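## Task

Place the white earphones inside the small chest's top drawer and the red earphones inside its bottom drawer; at the end all drawers must be closed and the chest must still stand upright.

## Robot and tools

Robot: two arms, left_arm and right_arm, each with a parallel two-finger gripper. The left_arm base sits near y = +0.297 m and the right_arm base near y = -0.300 m, both close to x = 0 and slightly below the table surface. The fingers point along the gripper's own +z axis and spread along its y axis. The reported hand point lies between the finger pads, roughly 1 cm short of the tips.

Frames: the scene frame has its origin at table height, halfway between the arms, a few centimetres behind the table's near edge; +x reaches out over the table, +z is up, and +y is toward left_arm (arm names do not match image left/right). Printed positions and orientations (end_effector_position in metres, end_effector_quat_wxyz) are in the scene frame. Commanded offsets, however, are expressed along each arm's current Hand target axes.

Row layout (used by both motion tools): 14 numbers, each in [-1, 1]. First seven belong to left_arm: dx, dy, dz, rx, ry, rz, opening; next seven are the same for right_arm. Both arms always appear, even if one stays still. The six pose numbers are an offset from that arm's Hand target as it stood when the action or move began, not a place in the scene; 1.0 equals 0.6 m of travel or 180 degrees of turn, and rx, ry, rz form a single rotation vector. Within one action or one move list, every row counts from the same starting Hand target, not from the previous row. A new call starts over from the updated Hand target, so sending the same offset twice moves twice. Sending six zeros re-requests the current Hand target. Opening is absolute, not an offset: +1 fully open (0.094 m), -1 shut. A 0 opening is a real command, so to keep a gripper as it is, repeat its present value (see Tool commands in the result).

execute_actions: actions is a list of actions; each action is a list of up to 15 rows, one per 1/30 s control step; a short action repeats its final row to fill 15 steps. cameras picks images by name (cam_high, cam_low, cam_left_wrist, cam_right_wrist, or ["all"]); with an empty actions list all cameras are shown by default, otherwise none.

move: target is one row or up to 15 rows, all offsets from the same starting Hand targets. The gripper travels in a straight line and does not avoid obstacles or the other arm. speed is path top speed in m/s (0.002 to 2.9, default 0.25; rotation up to twice that in rad/s), one value or one per target. blend (metres) rounds corners in a list; 0 stops at each point. opening_speed sets how fast the opening changes per second on the -1..+1 scale (at least 0.2); use it for gentle closing. grip_force limits per-pad force, about 10 to 50 N, stays until changed; lower forces close slowly. blocking=false returns early while the move keeps running. The whole move is capped at 10 s. The result adds a move: line such as done, off_target, moving, held or fault, plus any limits (paced means clipped, held means a check withheld steps).

wait: seconds 0 to 10; the arms keep their last command. stop: brakes a running move. zoom_image: camera plus region [x0, y0, x1, y1] in pixels of that camera's newest image (each 672x504), at most 504 per side. finished_scene: scene number 1 or 2; irreversible, starts the next scene.

Results: Hand target is the last commanded pose after clipping; the gripper often rests short of it, and any next command, even zeros, asks for it again. If it still falls short, send the remaining distance as an offset. grip_measured is the measured opening on the command scale; it reads a little wide when empty and somewhat narrower than a hard part when squeezing. Joint velocities may be omitted when all are within noise. Joint torques include the arm's own weight and are noisy. Orientation commands are clipped to within 40 degrees of the actual orientation per step, so rotate in stages and check for tilt after moves. Small moves may misbehave; check where the gripper ended up.

Cautions: do not drop the earphones, release moving objects, or let anything leave the table. Avoid fast contact, slams, and pressing far past a contact; targets beyond a surface push harder. Keep the two grippers and wrist cameras apart; a press between arms can fail the scene. Don't hit the bar, plate or rail near the bases (tops up to about 3 cm above the table), and route paths around an arm's own base. Don't tip the chest; pull and push drawers gently and shut all of them at the end. Long stretched holds or pushing at unreachable poses heat motors: a MOTOR HOT line warns at 75 °C, and at 90 °C that arm folds and stops working. Joint ranges (rad): waist -2.618 to 3.054, shoulder 0.000 to 3.142, elbow 0.000 to 3.142, wrist pitch -1.571 to 1.571, wrist yaw -1.571 to 1.571, wrist roll -2.094 to 2.094. Objects may occasionally be nudged by an outside push.

Each tool is called as a command line: name --argument value for each argument, lists and objects as JSON in quotes; but a table of rows of numbers goes row by row, as --pt "numbers of a row", without its own name.

## Session

execute_actions --actions '[]'

Scene clock: 0.00 s.
left_arm: end_effector_position=(+0.2624, +0.1481, +0.4261) grip_measured=+1.000 end_effector_quat_wxyz=(+0.571, -0.167, +0.790, -0.149) | right_arm: end_effector_position=(+0.2547, -0.0626, +0.3163) grip_measured=+1.000 end_effector_quat_wxyz=(+0.365, -0.039, +0.843, +0.392)
Joint positions: left_arm=[-0.923 1.187 1.693 -0.999 -0.834 -0.848 0.094] | right_arm=[0.729 1.054 1.207 -0.603 -0.097 0.692 0.094]
Joint velocities: within noise
Joint torques (N m): no reading
Heat: left arm: 31 °C; right arm: 32 °C.
Hand target: left_arm +0.2617, +0.1503, +0.4288; +0.573, -0.170, +0.788, -0.150 | right_arm +0.2537, -0.0625, +0.3210; +0.368, -0.040, +0.840, +0.396
Tool commands: left_gripper/opening=+1.0 right_gripper/opening=+1.0

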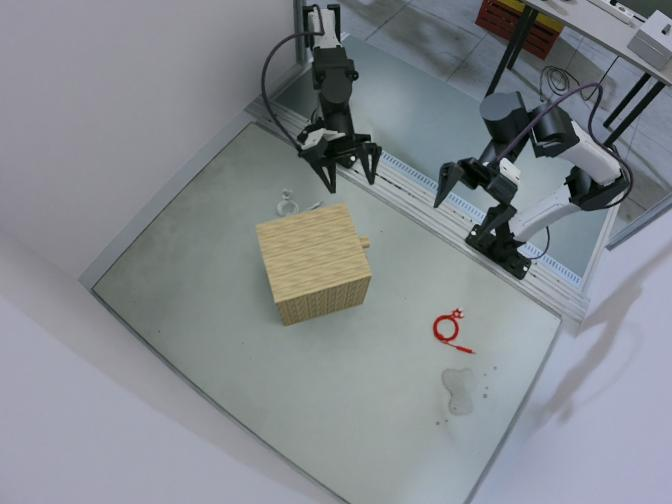

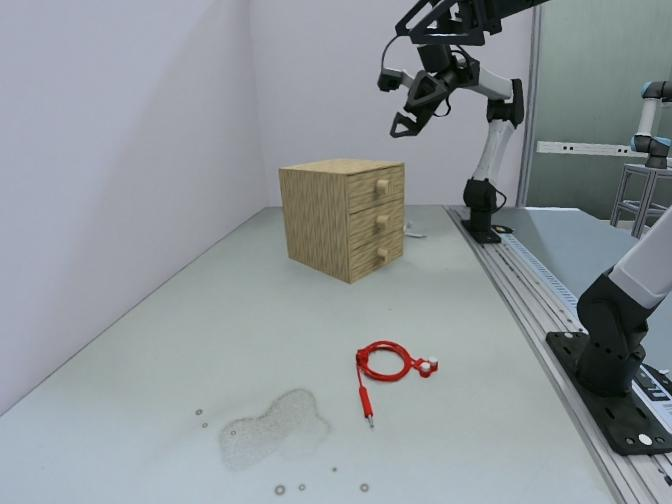

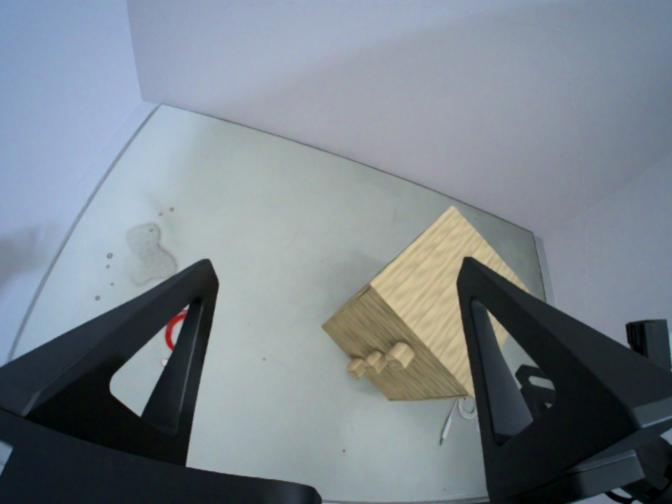

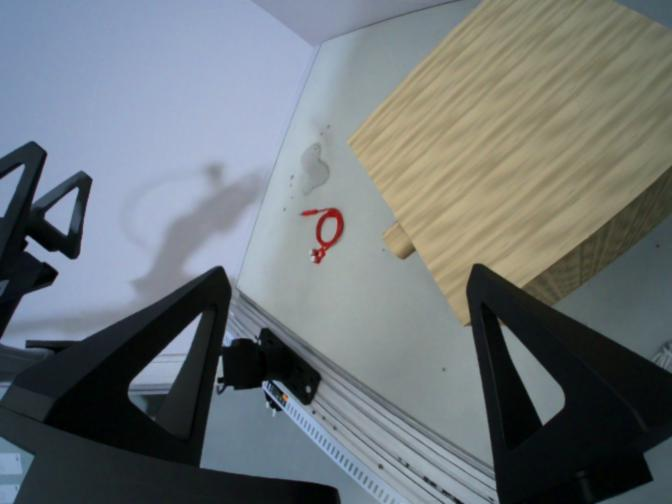

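move --target '[0.199,0.0553,-0.0952,0.2244,0.1771,0.2776,1,-0.0623,-0.192,-0.4325,0.2664,0.2475,0.0269,1]' --speed 0.4 --cameras '["all"]'

Scene clock: 27.37 s.
left_arm: end_effector_position=(+0.1718, +0.1303, +0.3239) grip_measured=+1.000 end_effector_quat_wxyz=(+0.375, +0.406, +0.812, -0.187) | right_arm: end_effector_position=(+0.1728, -0.3299, +0.3823) grip_measured=+1.000 end_effector_quat_wxyz=(+0.435, +0.005, +0.899, -0.042)
Joint positions: left_arm=[-0.53 0.976 1.478 -1.252 0.291 0.242 0.094] | right_arm=[-0.116 0.913 1.822 -1.552 0.017 -0.11 0.094]
Joint torques (N m): left_arm=[0.76 0.09 8.25 1.44 0.34 0.1] | right_arm=[-0.94 1.14 4.44 1.68 -0.1 -0.07]
Heat: left arm: 35 °C; right arm: 35 °C.
Hand target: left_arm +0.1700, +0.1300, +0.3298; +0.377, +0.412, +0.807, -0.191 | right_arm +0.1702, -0.3300, +0.3798; +0.103, +0.001, +0.995, -0.010
Off the commanded pose: left_arm 0.006 m, 1 deg | right_arm 0.004 m, 52 deg; orientation clipped.
joint sent to its limit (right arm) — joint 4 (wrist pitch), lower limit. The joint targets are off in orientation, not in position.
move: off_target (right_arm); limits=paced

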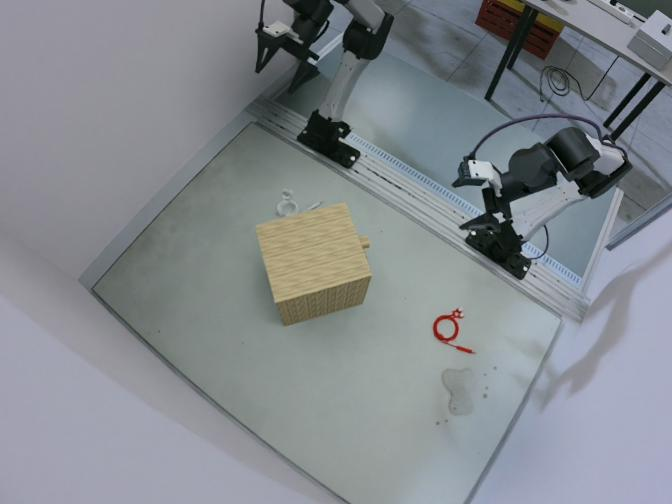

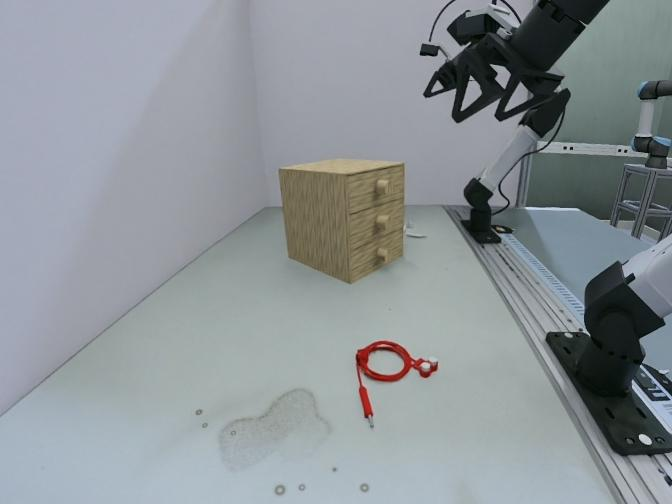

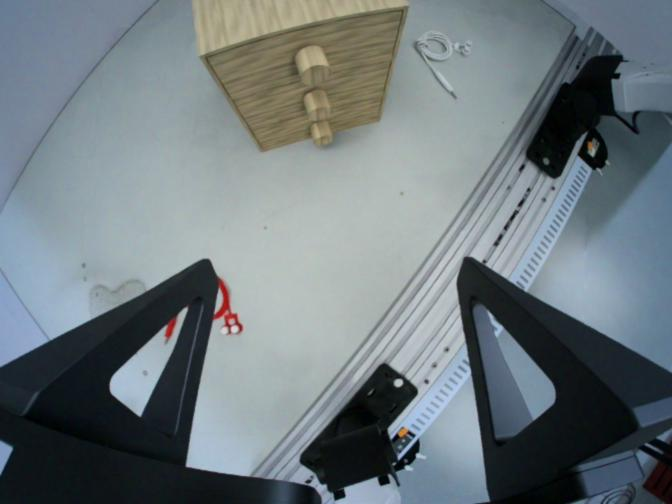

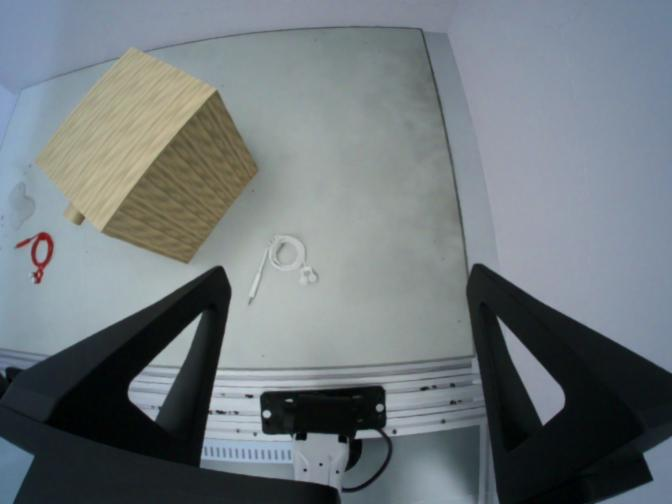

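zoom_image --camera "cam_right_wrist" --region '[20, 190, 340, 320]'

zoom_image --camera "cam_left_wrist" --region '[180, 0, 500, 160]'

zoom_image --camera "cam_low" --region '[260, 140, 480, 440]'

Scaled by 1.575 from the camera's 672x504 image, which has a finer 960x720 frame.

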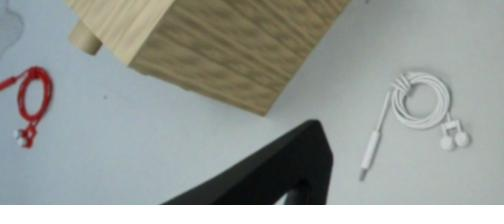

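Scaled by 1.575 from the camera's 672x504 image, which has a finer 960x720 frame.

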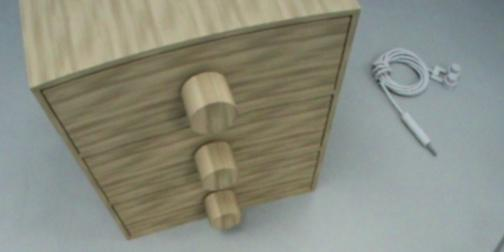

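Scaled by 1.680.

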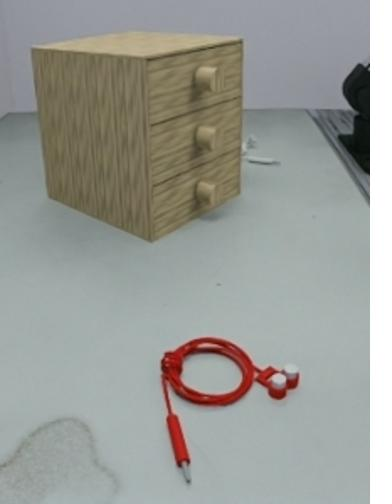

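move --target '[0.0618,-0.04,0.2868,-0.0813,-0.1654,-0.0387,1,-0.02,0.0895,0.3095,0,0,0,1]' --speed 0.4 --cameras '["all"]'

Scene clock: 58.90 s.
left_arm: end_effector_position=(+0.2130, +0.0282, +0.1917) grip_measured=+1.000 end_effector_quat_wxyz=(+0.602, +0.252, +0.727, -0.215) | right_arm: end_effector_position=(+0.2203, -0.2845, +0.2008) grip_measured=+1.000 end_effector_quat_wxyz=(+0.101, +0.002, +0.995, -0.019)
Joint positions: left_arm=[-1.09 0.944 0.415 0.317 -0.424 -0.111 0.094] | right_arm=[0.172 1.22 1.399 -1.543 0.106 0.179 0.094]
Joint torques (N m): left_arm=[-0.54 -1.28 6.9 2.08 -0.33 0.03] | right_arm=[0.46 -2.88 6 0.85 -0.18 0.12]
Heat: left arm: 34 °C; right arm: 36 °C.
Hand target: left_arm +0.2141, +0.0287, +0.1906; +0.607, +0.249, +0.725, -0.209 | right_arm +0.2204, -0.2799, +0.1995; +0.103, +0.001, +0.995, -0.010
Off the commanded pose: left_arm 0.002 m, 1 deg | right_arm 0.005 m, 1 deg.
move: done

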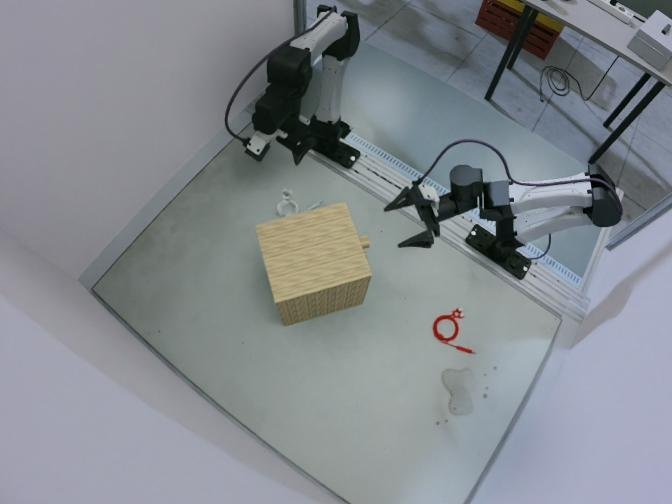

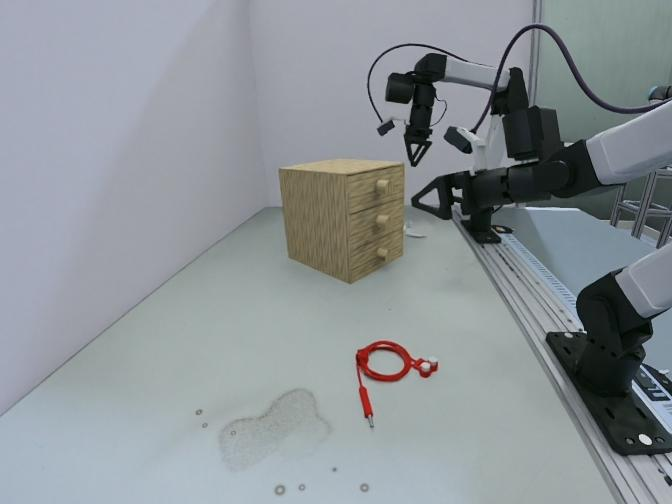

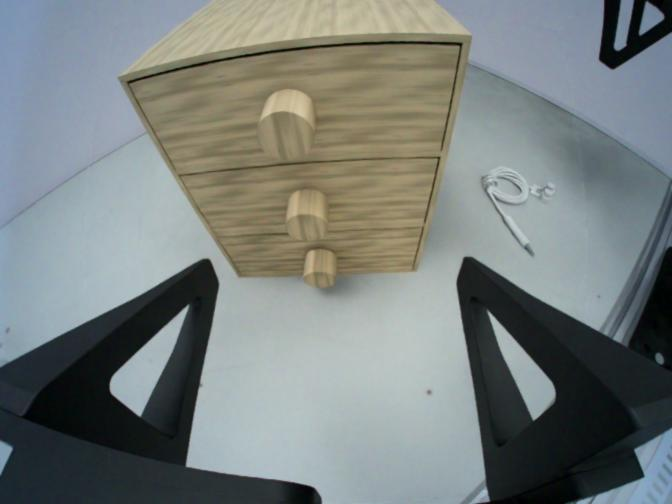

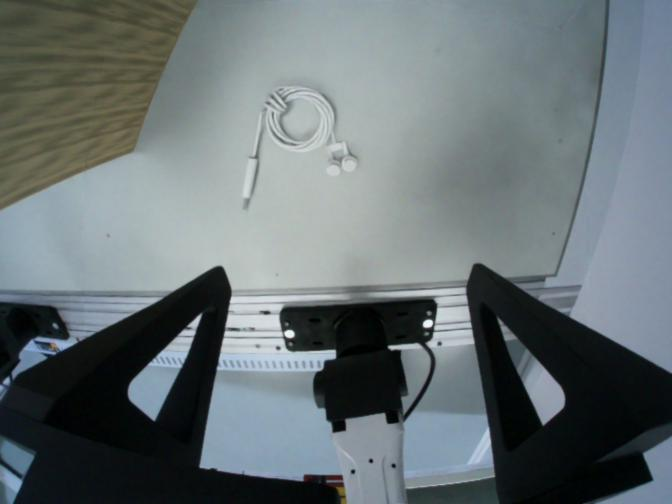

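move --target '[-0.0143,0.0257,0.0805,-0.011,-0.033,0,1,-0.0375,0.0527,0.1425,0.0513,0.0542,0.5418,1]' --speed 0.4 --cameras '["cam_high","cam_left_wrist","cam_right_wrist"]'

Scene clock: 87.73 s.
left_arm: end_effector_position=(+0.2594, +0.0127, +0.1849) grip_measured=+1.000 end_effector_quat_wxyz=(+0.641, +0.229, +0.703, -0.205) | right_arm: end_effector_position=(+0.2618, -0.2519, +0.1251) grip_measured=+1.000 end_effector_quat_wxyz=(+0.010, +0.751, +0.660, +0.002)
Joint positions: left_arm=[-0.973 1.231 0.415 0.706 -0.365 -0.047 0.094] | right_arm=[0.217 1.497 1.325 -1.375 0.046 1.933 0.094]
Joint torques (N m): left_arm=[0.8 -2.77 7.75 2.13 0.03 0.03] | right_arm=[-0.64 -4.33 5.45 0.29 -0.13 0.12]
Heat: left arm: 36 °C; right arm: 33 °C.
Hand target: left_arm +0.2623, +0.0107, +0.1906; +0.648, +0.228, +0.696, -0.209 | right_arm +0.2600, -0.2499, +0.1199; +0.000, +0.755, +0.656, +0.001
Off the commanded pose: left_arm 0.007 m, 1 deg | right_arm 0.006 m, 1 deg.
move: done
Images, in order (width x height): cam_high 672x504, cam_left_wrist 672x504, cam_right_wrist 672x504.

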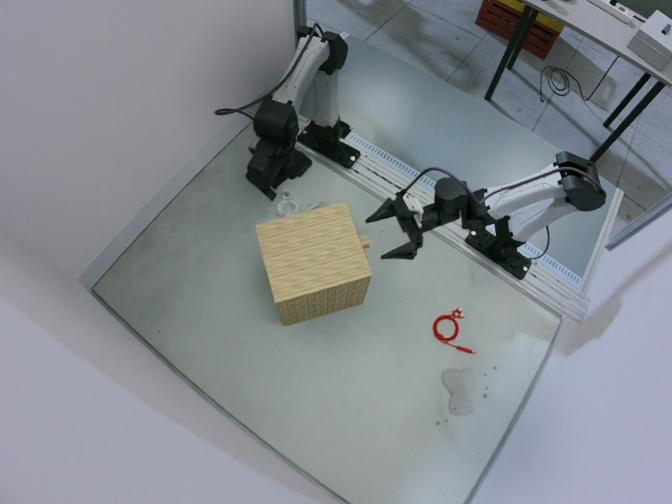

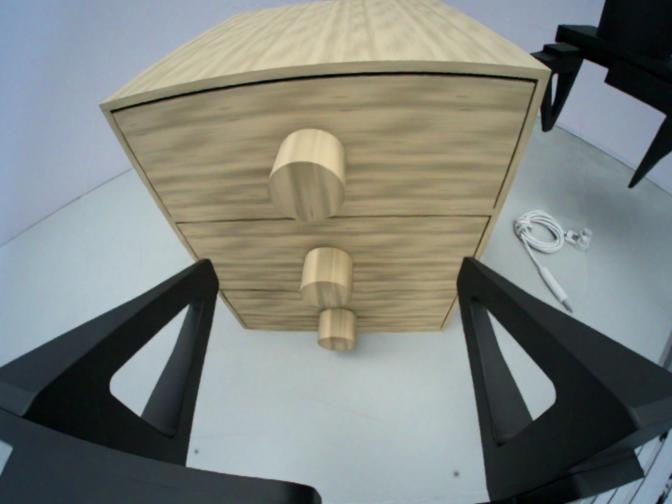

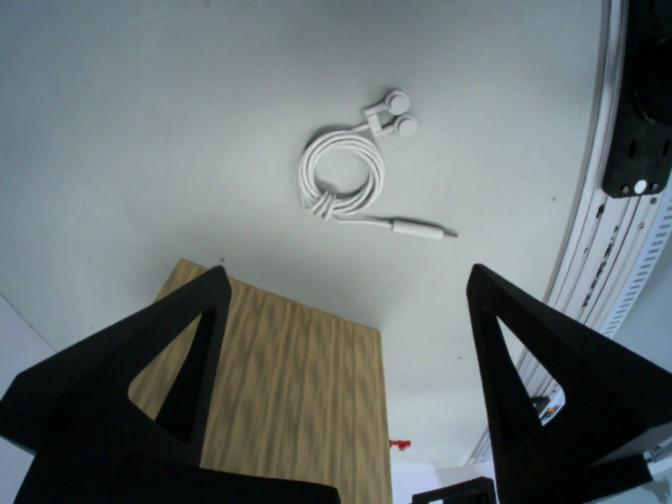

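move --target '[-0.0167,0.0227,0.075,0,0,0,1,0.0117,0,0.125,0,0,0,0.8]' --speed 0.25 --cameras '["cam_left_wrist","cam_right_wrist"]'

Scene clock: 96.70 s.
left_arm: end_effector_position=(+0.3023, +0.0000, +0.1852) grip_measured=+1.000 end_effector_quat_wxyz=(+0.636, +0.230, +0.708, -0.203) | right_arm: end_effector_position=(+0.2641, -0.2474, +0.0493) grip_measured=+0.802 end_effector_quat_wxyz=(+0.008, +0.755, +0.655, +0.001)
Joint positions: left_arm=[-0.859 1.394 0.54 0.732 -0.256 -0.038 0.094] | right_arm=[0.222 1.54 1.063 -1.073 0.045 1.95 0.085]
Joint torques (N m): left_arm=[0.59 -3.96 9.18 2.12 0.03 0.04] | right_arm=[0.54 -4.64 5.53 0.29 -0.11 0.1]
Heat: left arm: 38 °C; right arm: 33 °C.
Hand target: left_arm +0.3072, -0.0051, +0.1975; +0.648, +0.228, +0.696, -0.209 | right_arm +0.2611, -0.2430, +0.0449; +0.000, +0.755, +0.656, +0.001
Off the commanded pose: left_arm 0.014 m, 2 deg | right_arm 0.007 m, 1 deg.
move: off_target (left_arm)
Images, in order (width x height): cam_left_wrist 672x504, cam_right_wrist 672x504.

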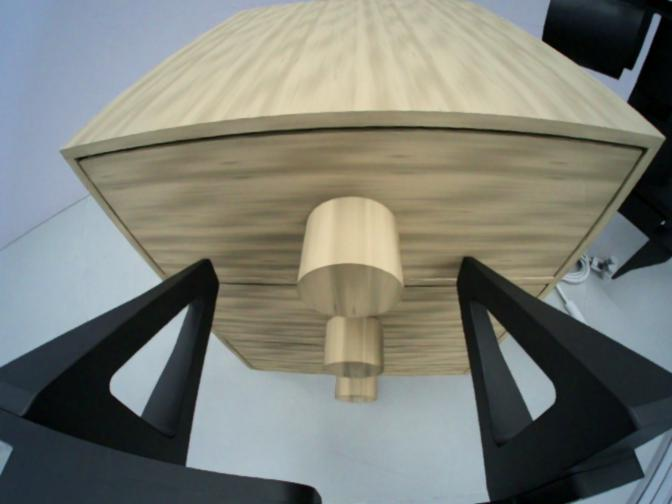

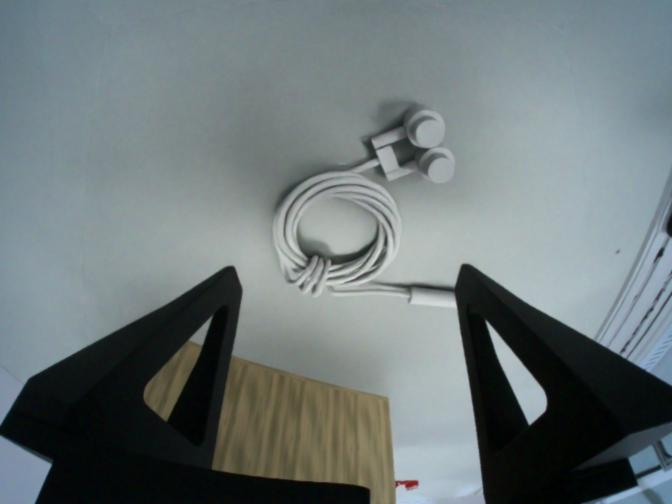

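move --pt "0 -0.01 0.025 0 0 0 1 0.019 0.0077 0.054 0 0 0 0.8" --pt "0 -0.01 0.025 0 0 0 -1 0.019 0.0077 0.054 0 0 0 0.8" --speed 0.15 --opening_speed 1.0 --cameras '["cam_low","cam_left_wrist","cam_right_wrist"]'

Scene clock: 108.73 s.
left_arm: end_effector_position=(+0.3071, -0.0129, +0.1703) grip_measured=-0.995 end_effector_quat_wxyz=(+0.620, +0.244, +0.719, -0.198) | right_arm: end_effector_position=(+0.2712, -0.2364, +0.0173) grip_measured=+0.802 end_effector_quat_wxyz=(+0.008, +0.755, +0.655, +0.002)
Joint positions: left_arm=[-0.867 1.465 0.579 0.718 -0.246 -0.037 0] | right_arm=[0.251 1.614 1.004 -0.939 0.045 1.98 0.085]
Joint torques (N m): left_arm=[0.5 -5.04 9.95 2.39 -0.17 0] | right_arm=[0.32 -4.77 5.23 0.28 -0.13 0.08]
Heat: left arm: 40 °C; right arm: 32 °C.
Hand target: left_arm +0.3157, -0.0188, +0.1965; +0.648, +0.227, +0.696, -0.209 | right_arm +0.2673, -0.2323, +0.0125; +0.000, +0.755, +0.656, +0.001
Off the commanded pose: left_arm 0.028 m, 5 deg | right_arm 0.007 m, 1 deg.
move: off_target (left_arm); target 2's new opening was sent with left_arm's hand 0.016 m and 2 deg from that target
Images, in order (width x height): cam_low 672x504, cam_left_wrist 672x504, cam_right_wrist 672x504.

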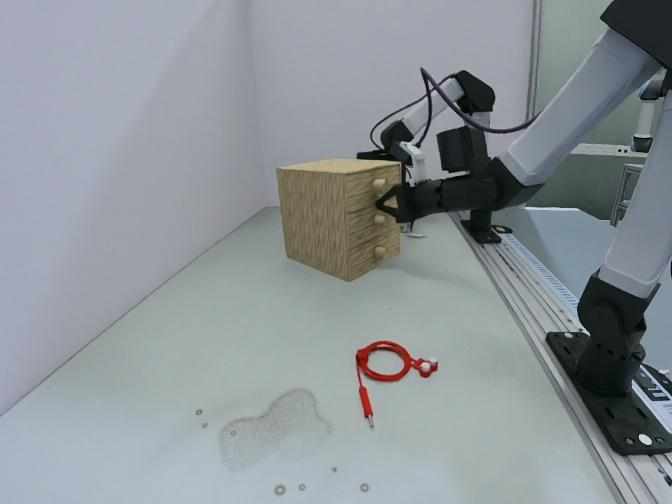

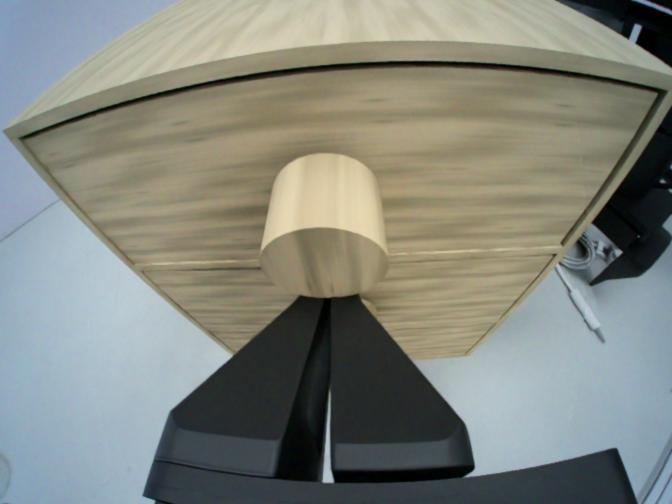

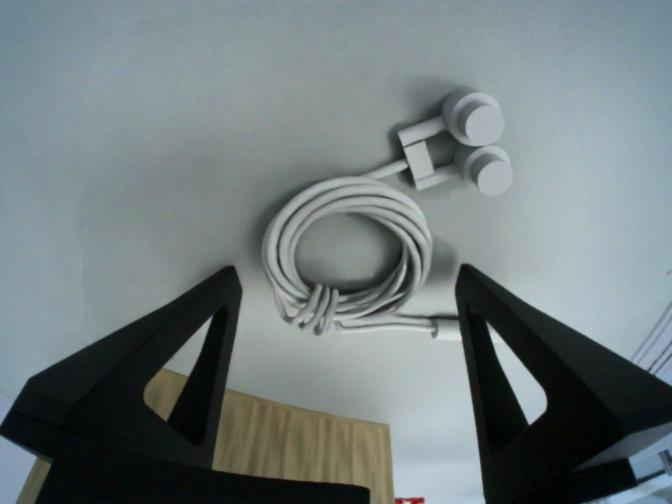

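move --pt "0 0 -0.1 0 0 0 -1 0 0 0.0067 0 0 0 0.8" --pt "-0.0267 0 -0.075 0 -0.028 0 1 0 0 0.0067 0 0 0 0.2" --speed 0.15 --grip_force '[50,25]' --cameras '["cam_left_wrist","cam_right_wrist"]'

Scene clock: 118.30 s.
left_arm: end_effector_position=(+0.2756, +0.0075, +0.2083) grip_measured=+0.997 end_effector_quat_wxyz=(+0.669, +0.224, +0.674, -0.220) | right_arm: end_effector_position=(+0.2730, -0.2359, +0.0155) grip_measured=+0.202 end_effector_quat_wxyz=(+0.010, +0.756, +0.655, +0.006)
Joint positions: left_arm=[-0.917 1.284 0.456 0.809 -0.299 -0.016 0.094] | right_arm=[0.251 1.615 0.998 -0.922 0.045 1.98 0.056]
Joint torques (N m): left_arm=[0.81 -2.93 8.18 2.11 -0.09 0.04] | right_arm=[0.2 -4.48 4.9 0.28 -0.1 0.06]
Heat: left arm: 40 °C; right arm: 32 °C.
Hand target: left_arm +0.2803, +0.0069, +0.2156; +0.678, +0.218, +0.667, -0.219 | right_arm +0.2672, -0.2323, +0.0085; +0.000, +0.755, +0.656, +0.001
Off the commanded pose: left_arm 0.009 m, 2 deg | right_arm 0.010 m, 1 deg.
grip_force (N): 50, 25
move: done
Images, in order (width x height): cam_left_wrist 672x504, cam_right_wrist 672x504.

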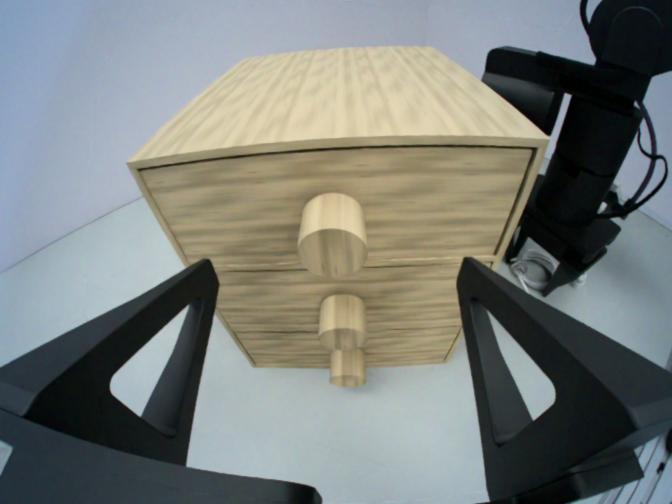

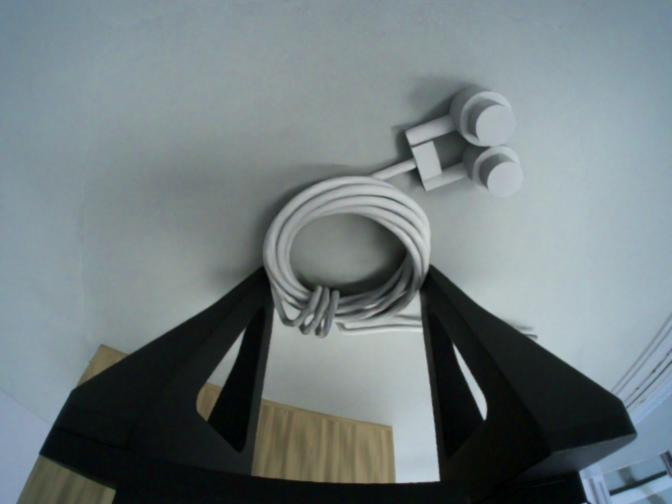

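move --pt "0.0167 0.003 0.0867 0 0 0 1 0 0 0 0 0 0 0.0" --pt "0.0167 0.003 0.0867 0 0 0 1 0 0 -0.1 0 0 0 0.0" --speed 0.15 --cameras '["cam_low","cam_left_wrist","cam_right_wrist"]'

Scene clock: 125.63 s.
left_arm: end_effector_position=(+0.3148, -0.0153, +0.1910) grip_measured=+0.997 end_effector_quat_wxyz=(+0.664, +0.223, +0.682, -0.208) | right_arm: end_effector_position=(+0.2654, -0.2378, +0.0586) grip_measured=+0.002 end_effector_quat_wxyz=(+0.002, +0.755, +0.656, -0.012)
Joint positions: left_arm=[-0.862 1.515 0.574 0.899 -0.264 -0.012 0.094] | right_arm=[0.257 1.574 1.134 -1.14 0.045 1.985 0.047]
Joint torques (N m): left_arm=[1.42 -3.75 10.22 2.17 0.2 0] | right_arm=[0.51 -6.39 8.75 -0.03 -0.15 0.14]
Heat: left arm: 39 °C; right arm: 31 °C.
Hand target: left_arm +0.3236, -0.0223, +0.2064; +0.678, +0.218, +0.667, -0.219 | right_arm +0.2672, -0.2324, +0.0685; +0.000, +0.755, +0.656, +0.001
Off the commanded pose: left_arm 0.019 m, 3 deg | right_arm 0.011 m, 1 deg.
grip_force (N): 50, 25
move: off_target (left_arm, right_arm)
Images, in order (width x height): cam_low 672x504, cam_left_wrist 672x504, cam_right_wrist 672x504.

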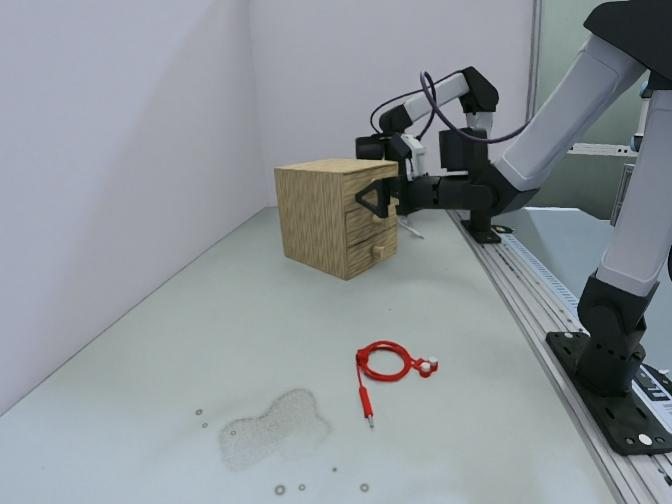

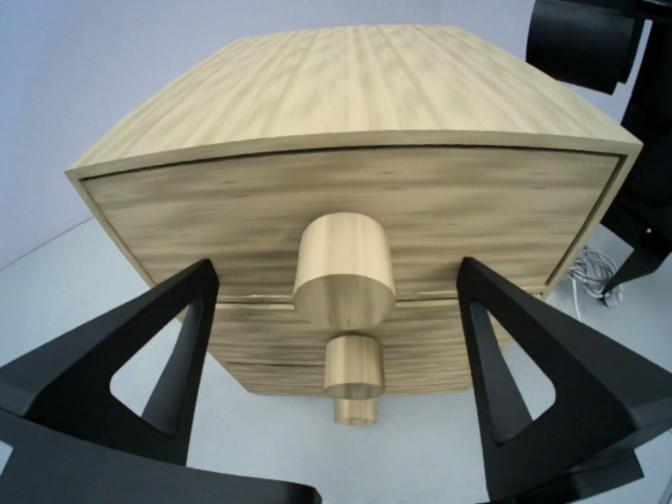

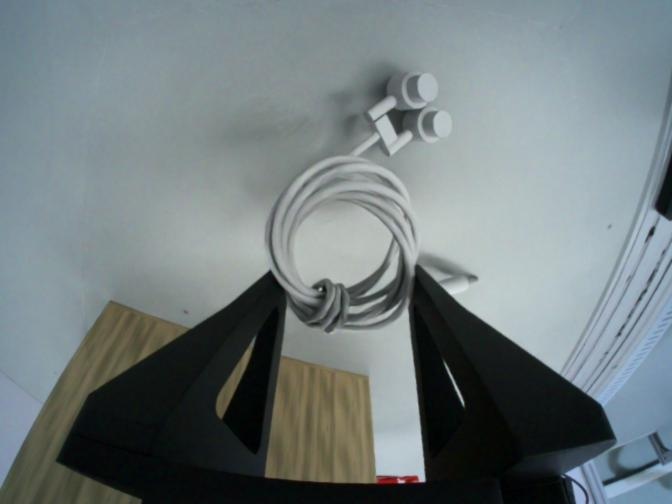

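move --pt "-0.004 -0.005 0.025 0 0 0 1 0 0 -0.05 0 0 0 0.0" --pt "-0.004 -0.005 0.025 0 0 0 -1 0 0 -0.05 0 0 0 0.0" --speed 0.12 --opening_speed 1.0 --cameras '["cam_left_wrist","cam_right_wrist"]'

Scene clock: 135.97 s.
left_arm: end_effector_position=(+0.3245, -0.0272, +0.1910) grip_measured=-0.452 end_effector_quat_wxyz=(+0.662, +0.227, +0.683, -0.210) | right_arm: end_effector_position=(+0.2653, -0.2377, +0.0864) grip_measured=+0.002 end_effector_quat_wxyz=(+0.000, +0.755, +0.656, -0.016)
Joint positions: left_arm=[-0.858 1.57 0.633 0.89 -0.251 -0.011 0.026] | right_arm=[0.261 1.565 1.237 -1.26 0.045 1.988 0.047]
Joint torques (N m): left_arm=[1.2 -4.71 10.52 2.15 0.08 -0.01] | right_arm=[0.29 -6.57 9.16 -0.06 -0.14 0.05]
Heat: left arm: 40 °C; right arm: 32 °C.
Hand target: left_arm +0.3340, -0.0335, +0.2091; +0.678, +0.218, +0.667, -0.219 | right_arm +0.2672, -0.2323, +0.0985; +0.000, +0.755, +0.656, +0.001
Off the commanded pose: left_arm 0.021 m, 3 deg | right_arm 0.013 m, 2 deg.
grip_force (N): 50, 25
move: off_target (left_arm, right_arm); target 2's new opening was sent with left_arm's hand 0.022 m and 3 deg from that target
Images, in order (width x height): cam_left_wrist 672x504, cam_right_wrist 672x504.

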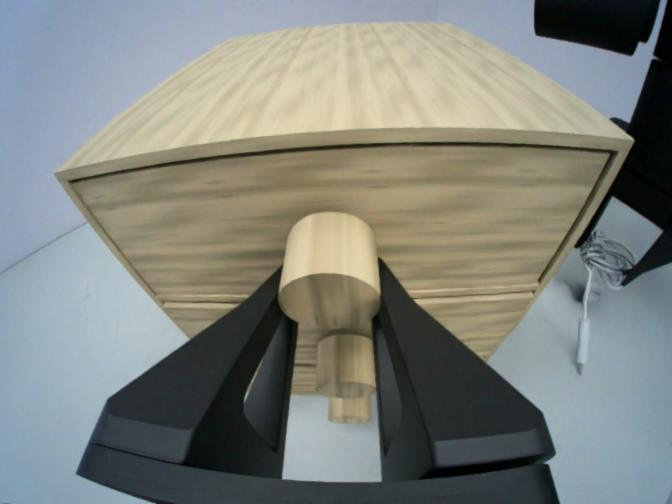

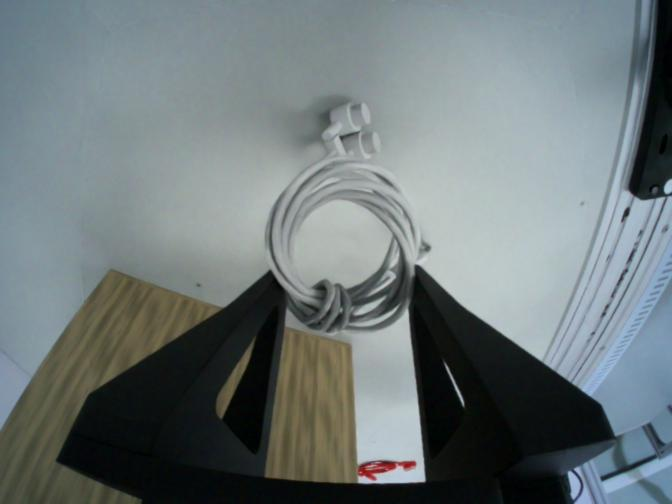

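move --target '[0,0,-0.2,0,0,0,-1,-0.032,-0.016,-0.386,-0.1856,0.0565,-0.0433,0.0]' --speed '[0.12]' --cameras '["all"]'

Scene clock: 152.63 s.
left_arm: end_effector_position=(+0.2373, +0.0329, +0.1900) grip_measured=-0.452 end_effector_quat_wxyz=(+0.658, +0.238, +0.682, -0.213) | right_arm: end_effector_position=(+0.2581, -0.2459, +0.3219) grip_measured=+0.002 end_effector_quat_wxyz=(+0.150, +0.676, +0.677, +0.249)
Joint positions: left_arm=[-0.994 1.079 0.304 0.719 -0.367 -0.011 0.026] | right_arm=[0.27 1.26 1.828 -1.538 0.049 1.829 0.047]
Joint torques (N m): left_arm=[-0.61 -4.81 7.12 2.21 -0.38 -0.02] | right_arm=[-0.81 -2.82 8.1 1.2 0.11 -0.16]
Heat: left arm: 42 °C; right arm: 33 °C.
Hand target: left_arm +0.2369, +0.0370, +0.2072; +0.678, +0.218, +0.667, -0.219 | right_arm +0.2548, -0.2503, +0.3301; +0.159, +0.675, +0.674, +0.255
Off the commanded pose: left_arm 0.018 m, 4 deg | right_arm 0.010 m, 1 deg.
grip_force (N): 50, 25
move: off_target (left_arm)

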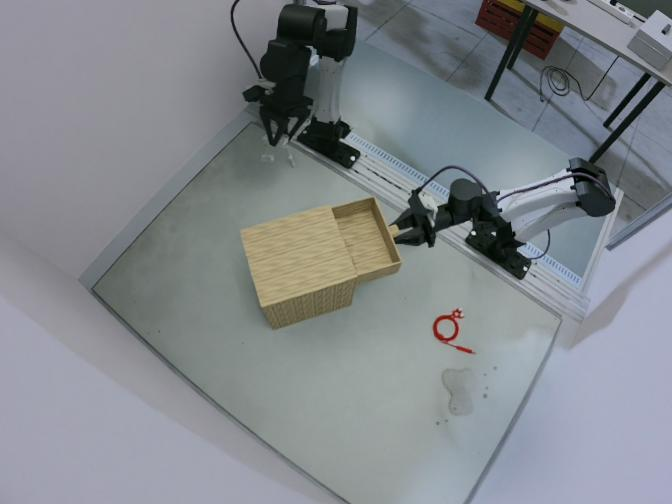

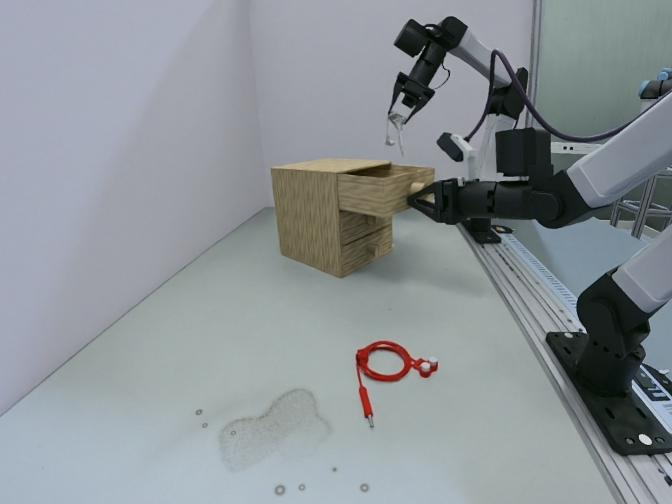

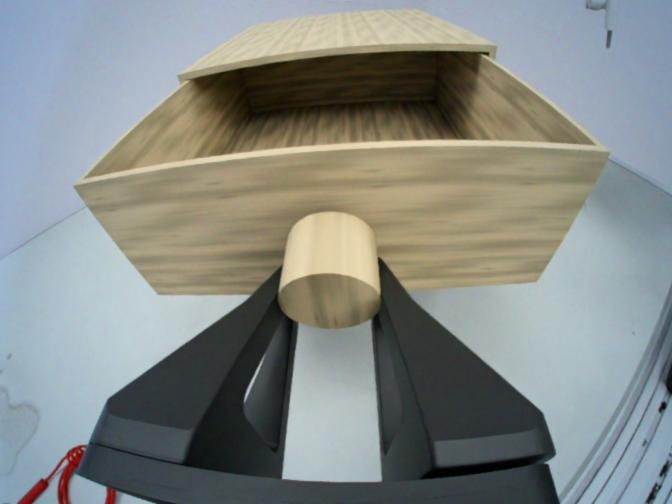

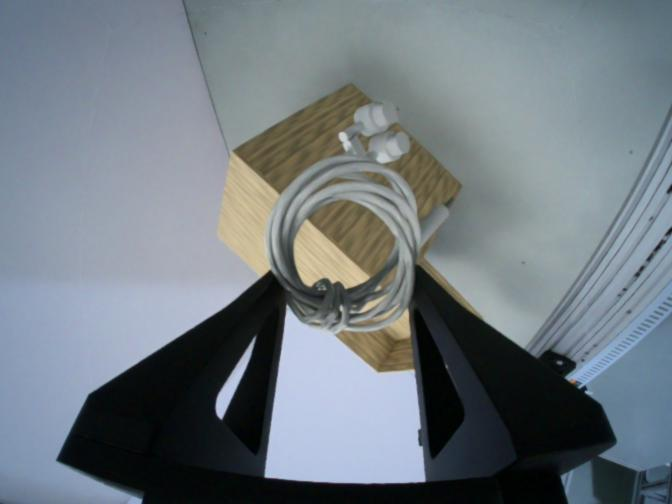

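move --pt "0.015 0 0 0 0 0 0.6 0 0 0 0 0 0 0.0" --pt "0.015 0 -0.2167 0 0 0 0.6 0.397 0.0237 0.0728 0.0639 0.0782 -0.1419 0.0" --speed '[0.25]' --cameras '["all"]'

speed must be one number or one for each of the 2 targets, got a list of 1; nothing of the call was run

move --pt "0.015 0 0 0 0 0 0.6 0 0 0 0 0 0 0.0" --pt "0.015 0 -0.2167 0 0 0 0.6 0.397 0.0237 0.0728 0.0639 0.0782 -0.1419 0.0" --speed 0.25 --cameras '["all"]'

Scene clock: 167.37 s.
left_arm: end_effector_position=(+0.1314, +0.1091, +0.1847) grip_measured=+0.597 end_effector_quat_wxyz=(+0.676, +0.241, +0.665, -0.206) | right_arm: end_effector_position=(+0.2850, -0.0130, +0.3261) grip_measured=+0.002 end_effector_quat_wxyz=(+0.080, +0.484, +0.826, +0.277)
Joint positions: left_arm=[-1.653 0.183 0.11 0.054 -1.031 0.023 0.075] | right_arm=[0.848 1.85 2.414 -1.56 0.086 1.889 0.047]
Joint torques (N m): left_arm=[-0.68 0.96 9.54 1.6 -0.31 -0.24] | right_arm=[0.36 -6.27 8.23 1.21 -0.09 -0.19]
Heat: left arm: 41 °C; right arm: 33 °C.
Hand target: left_arm +0.1319, +0.1135, +0.1960; +0.678, +0.218, +0.667, -0.219 | right_arm +0.2817, -0.0091, +0.3329; +0.061, +0.486, +0.842, +0.225
Off the commanded pose: left_arm 0.012 m, 3 deg | right_arm 0.008 m, 7 deg.
joint sent to its limit (right arm) — joint 4 (wrist pitch), lower limit. The joint targets are off in orientation, not in position.
grip_force (N): 50, 25
move: off_target (left_arm, right_arm)

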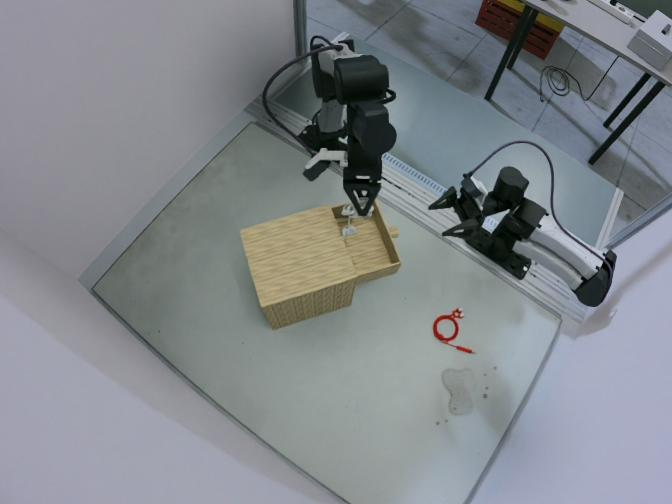

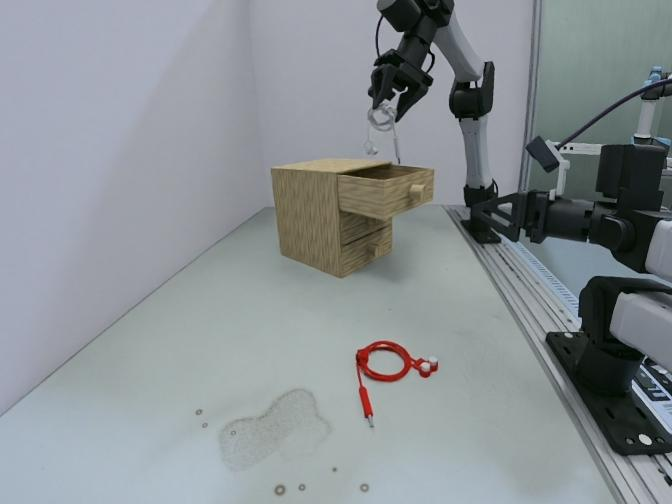

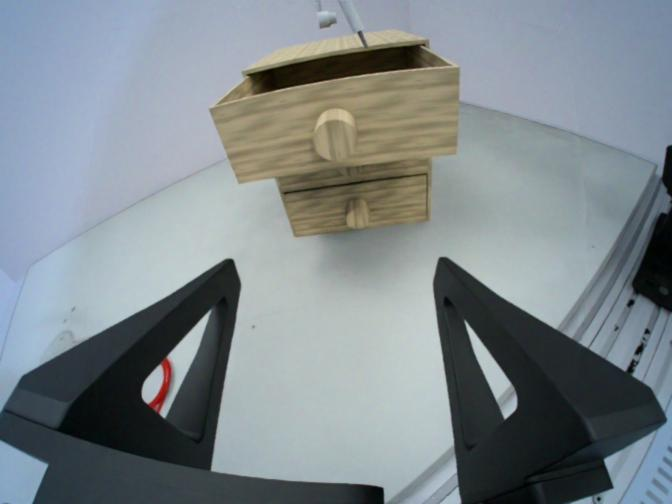

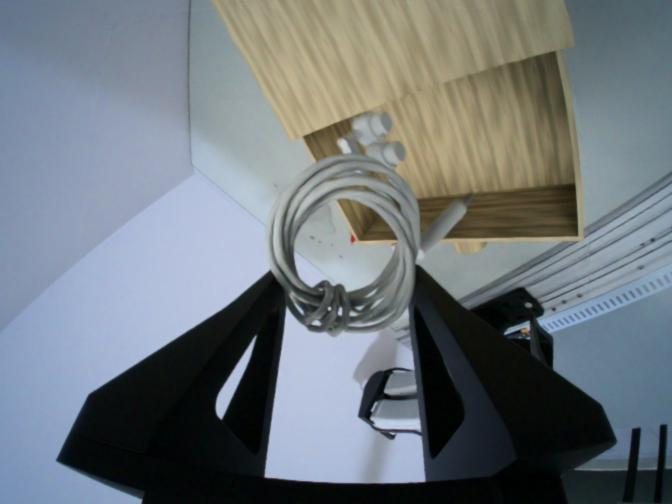

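move --pt "0 0 0 0 0 0 0.6 0.032 -0.0533 -0.0035 0 0 0 0.0" --pt "0 0 0 0 0 0 0.6 0.0205 -0.0972 0.0855 0 0 0 0.0" --speed 0.15 --cameras '["cam_low","cam_left_wrist","cam_right_wrist"]'

Scene clock: 181.40 s.
left_arm: end_effector_position=(+0.1315, +0.1092, +0.1845) grip_measured=+0.597 end_effector_quat_wxyz=(+0.676, +0.241, +0.665, -0.205) | right_arm: end_effector_position=(+0.2448, -0.0046, +0.2577) grip_measured=+0.002 end_effector_quat_wxyz=(+0.054, +0.483, +0.848, +0.214)
Joint positions: left_arm=[-1.653 0.183 0.11 0.053 -1.032 0.022 0.075] | right_arm=[0.94 1.716 1.98 -1.405 0.093 1.963 0.047]
Joint torques (N m): left_arm=[-0.72 0.9 9.55 1.6 -0.32 -0.25] | right_arm=[-0.27 -8.09 5.5 1.16 0.09 0.06]
Heat: left arm: 40 °C; right arm: 34 °C.
Hand target: left_arm +0.1319, +0.1135, +0.1960; +0.678, +0.218, +0.667, -0.219 | right_arm +0.2456, -0.0072, +0.2631; +0.061, +0.486, +0.842, +0.225
Off the commanded pose: left_arm 0.012 m, 3 deg | right_arm 0.006 m, 2 deg.
grip_force (N): 50, 25
move: off_target (left_arm)
Images, in order (width x height): cam_low 672x504, cam_left_wrist 672x504, cam_right_wrist 672x504.

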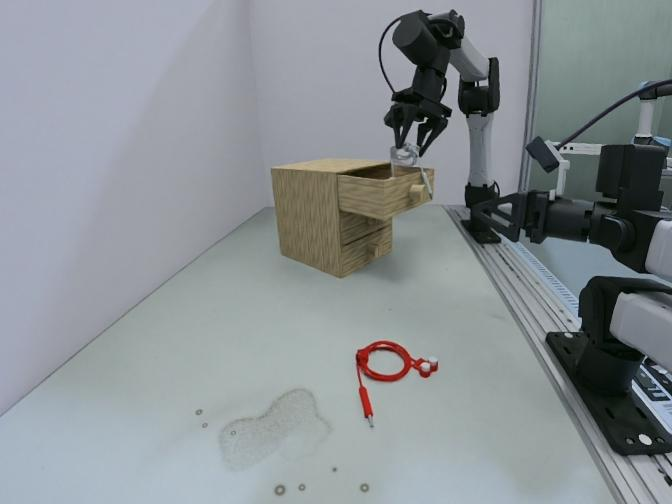

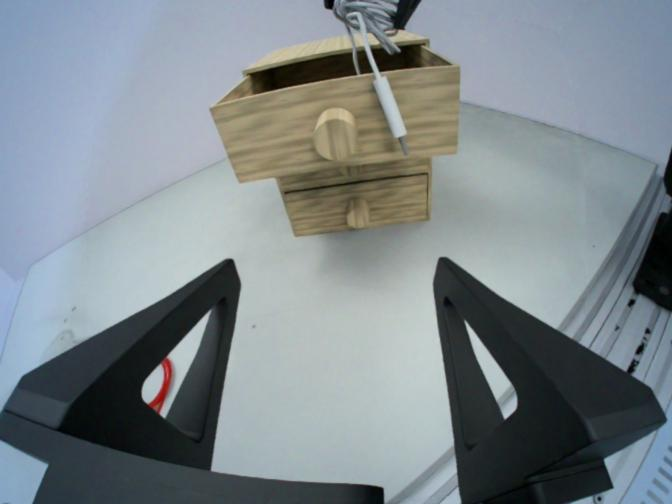

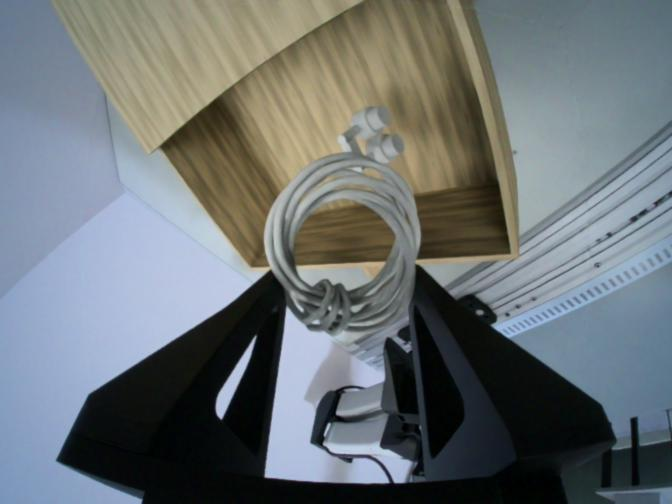

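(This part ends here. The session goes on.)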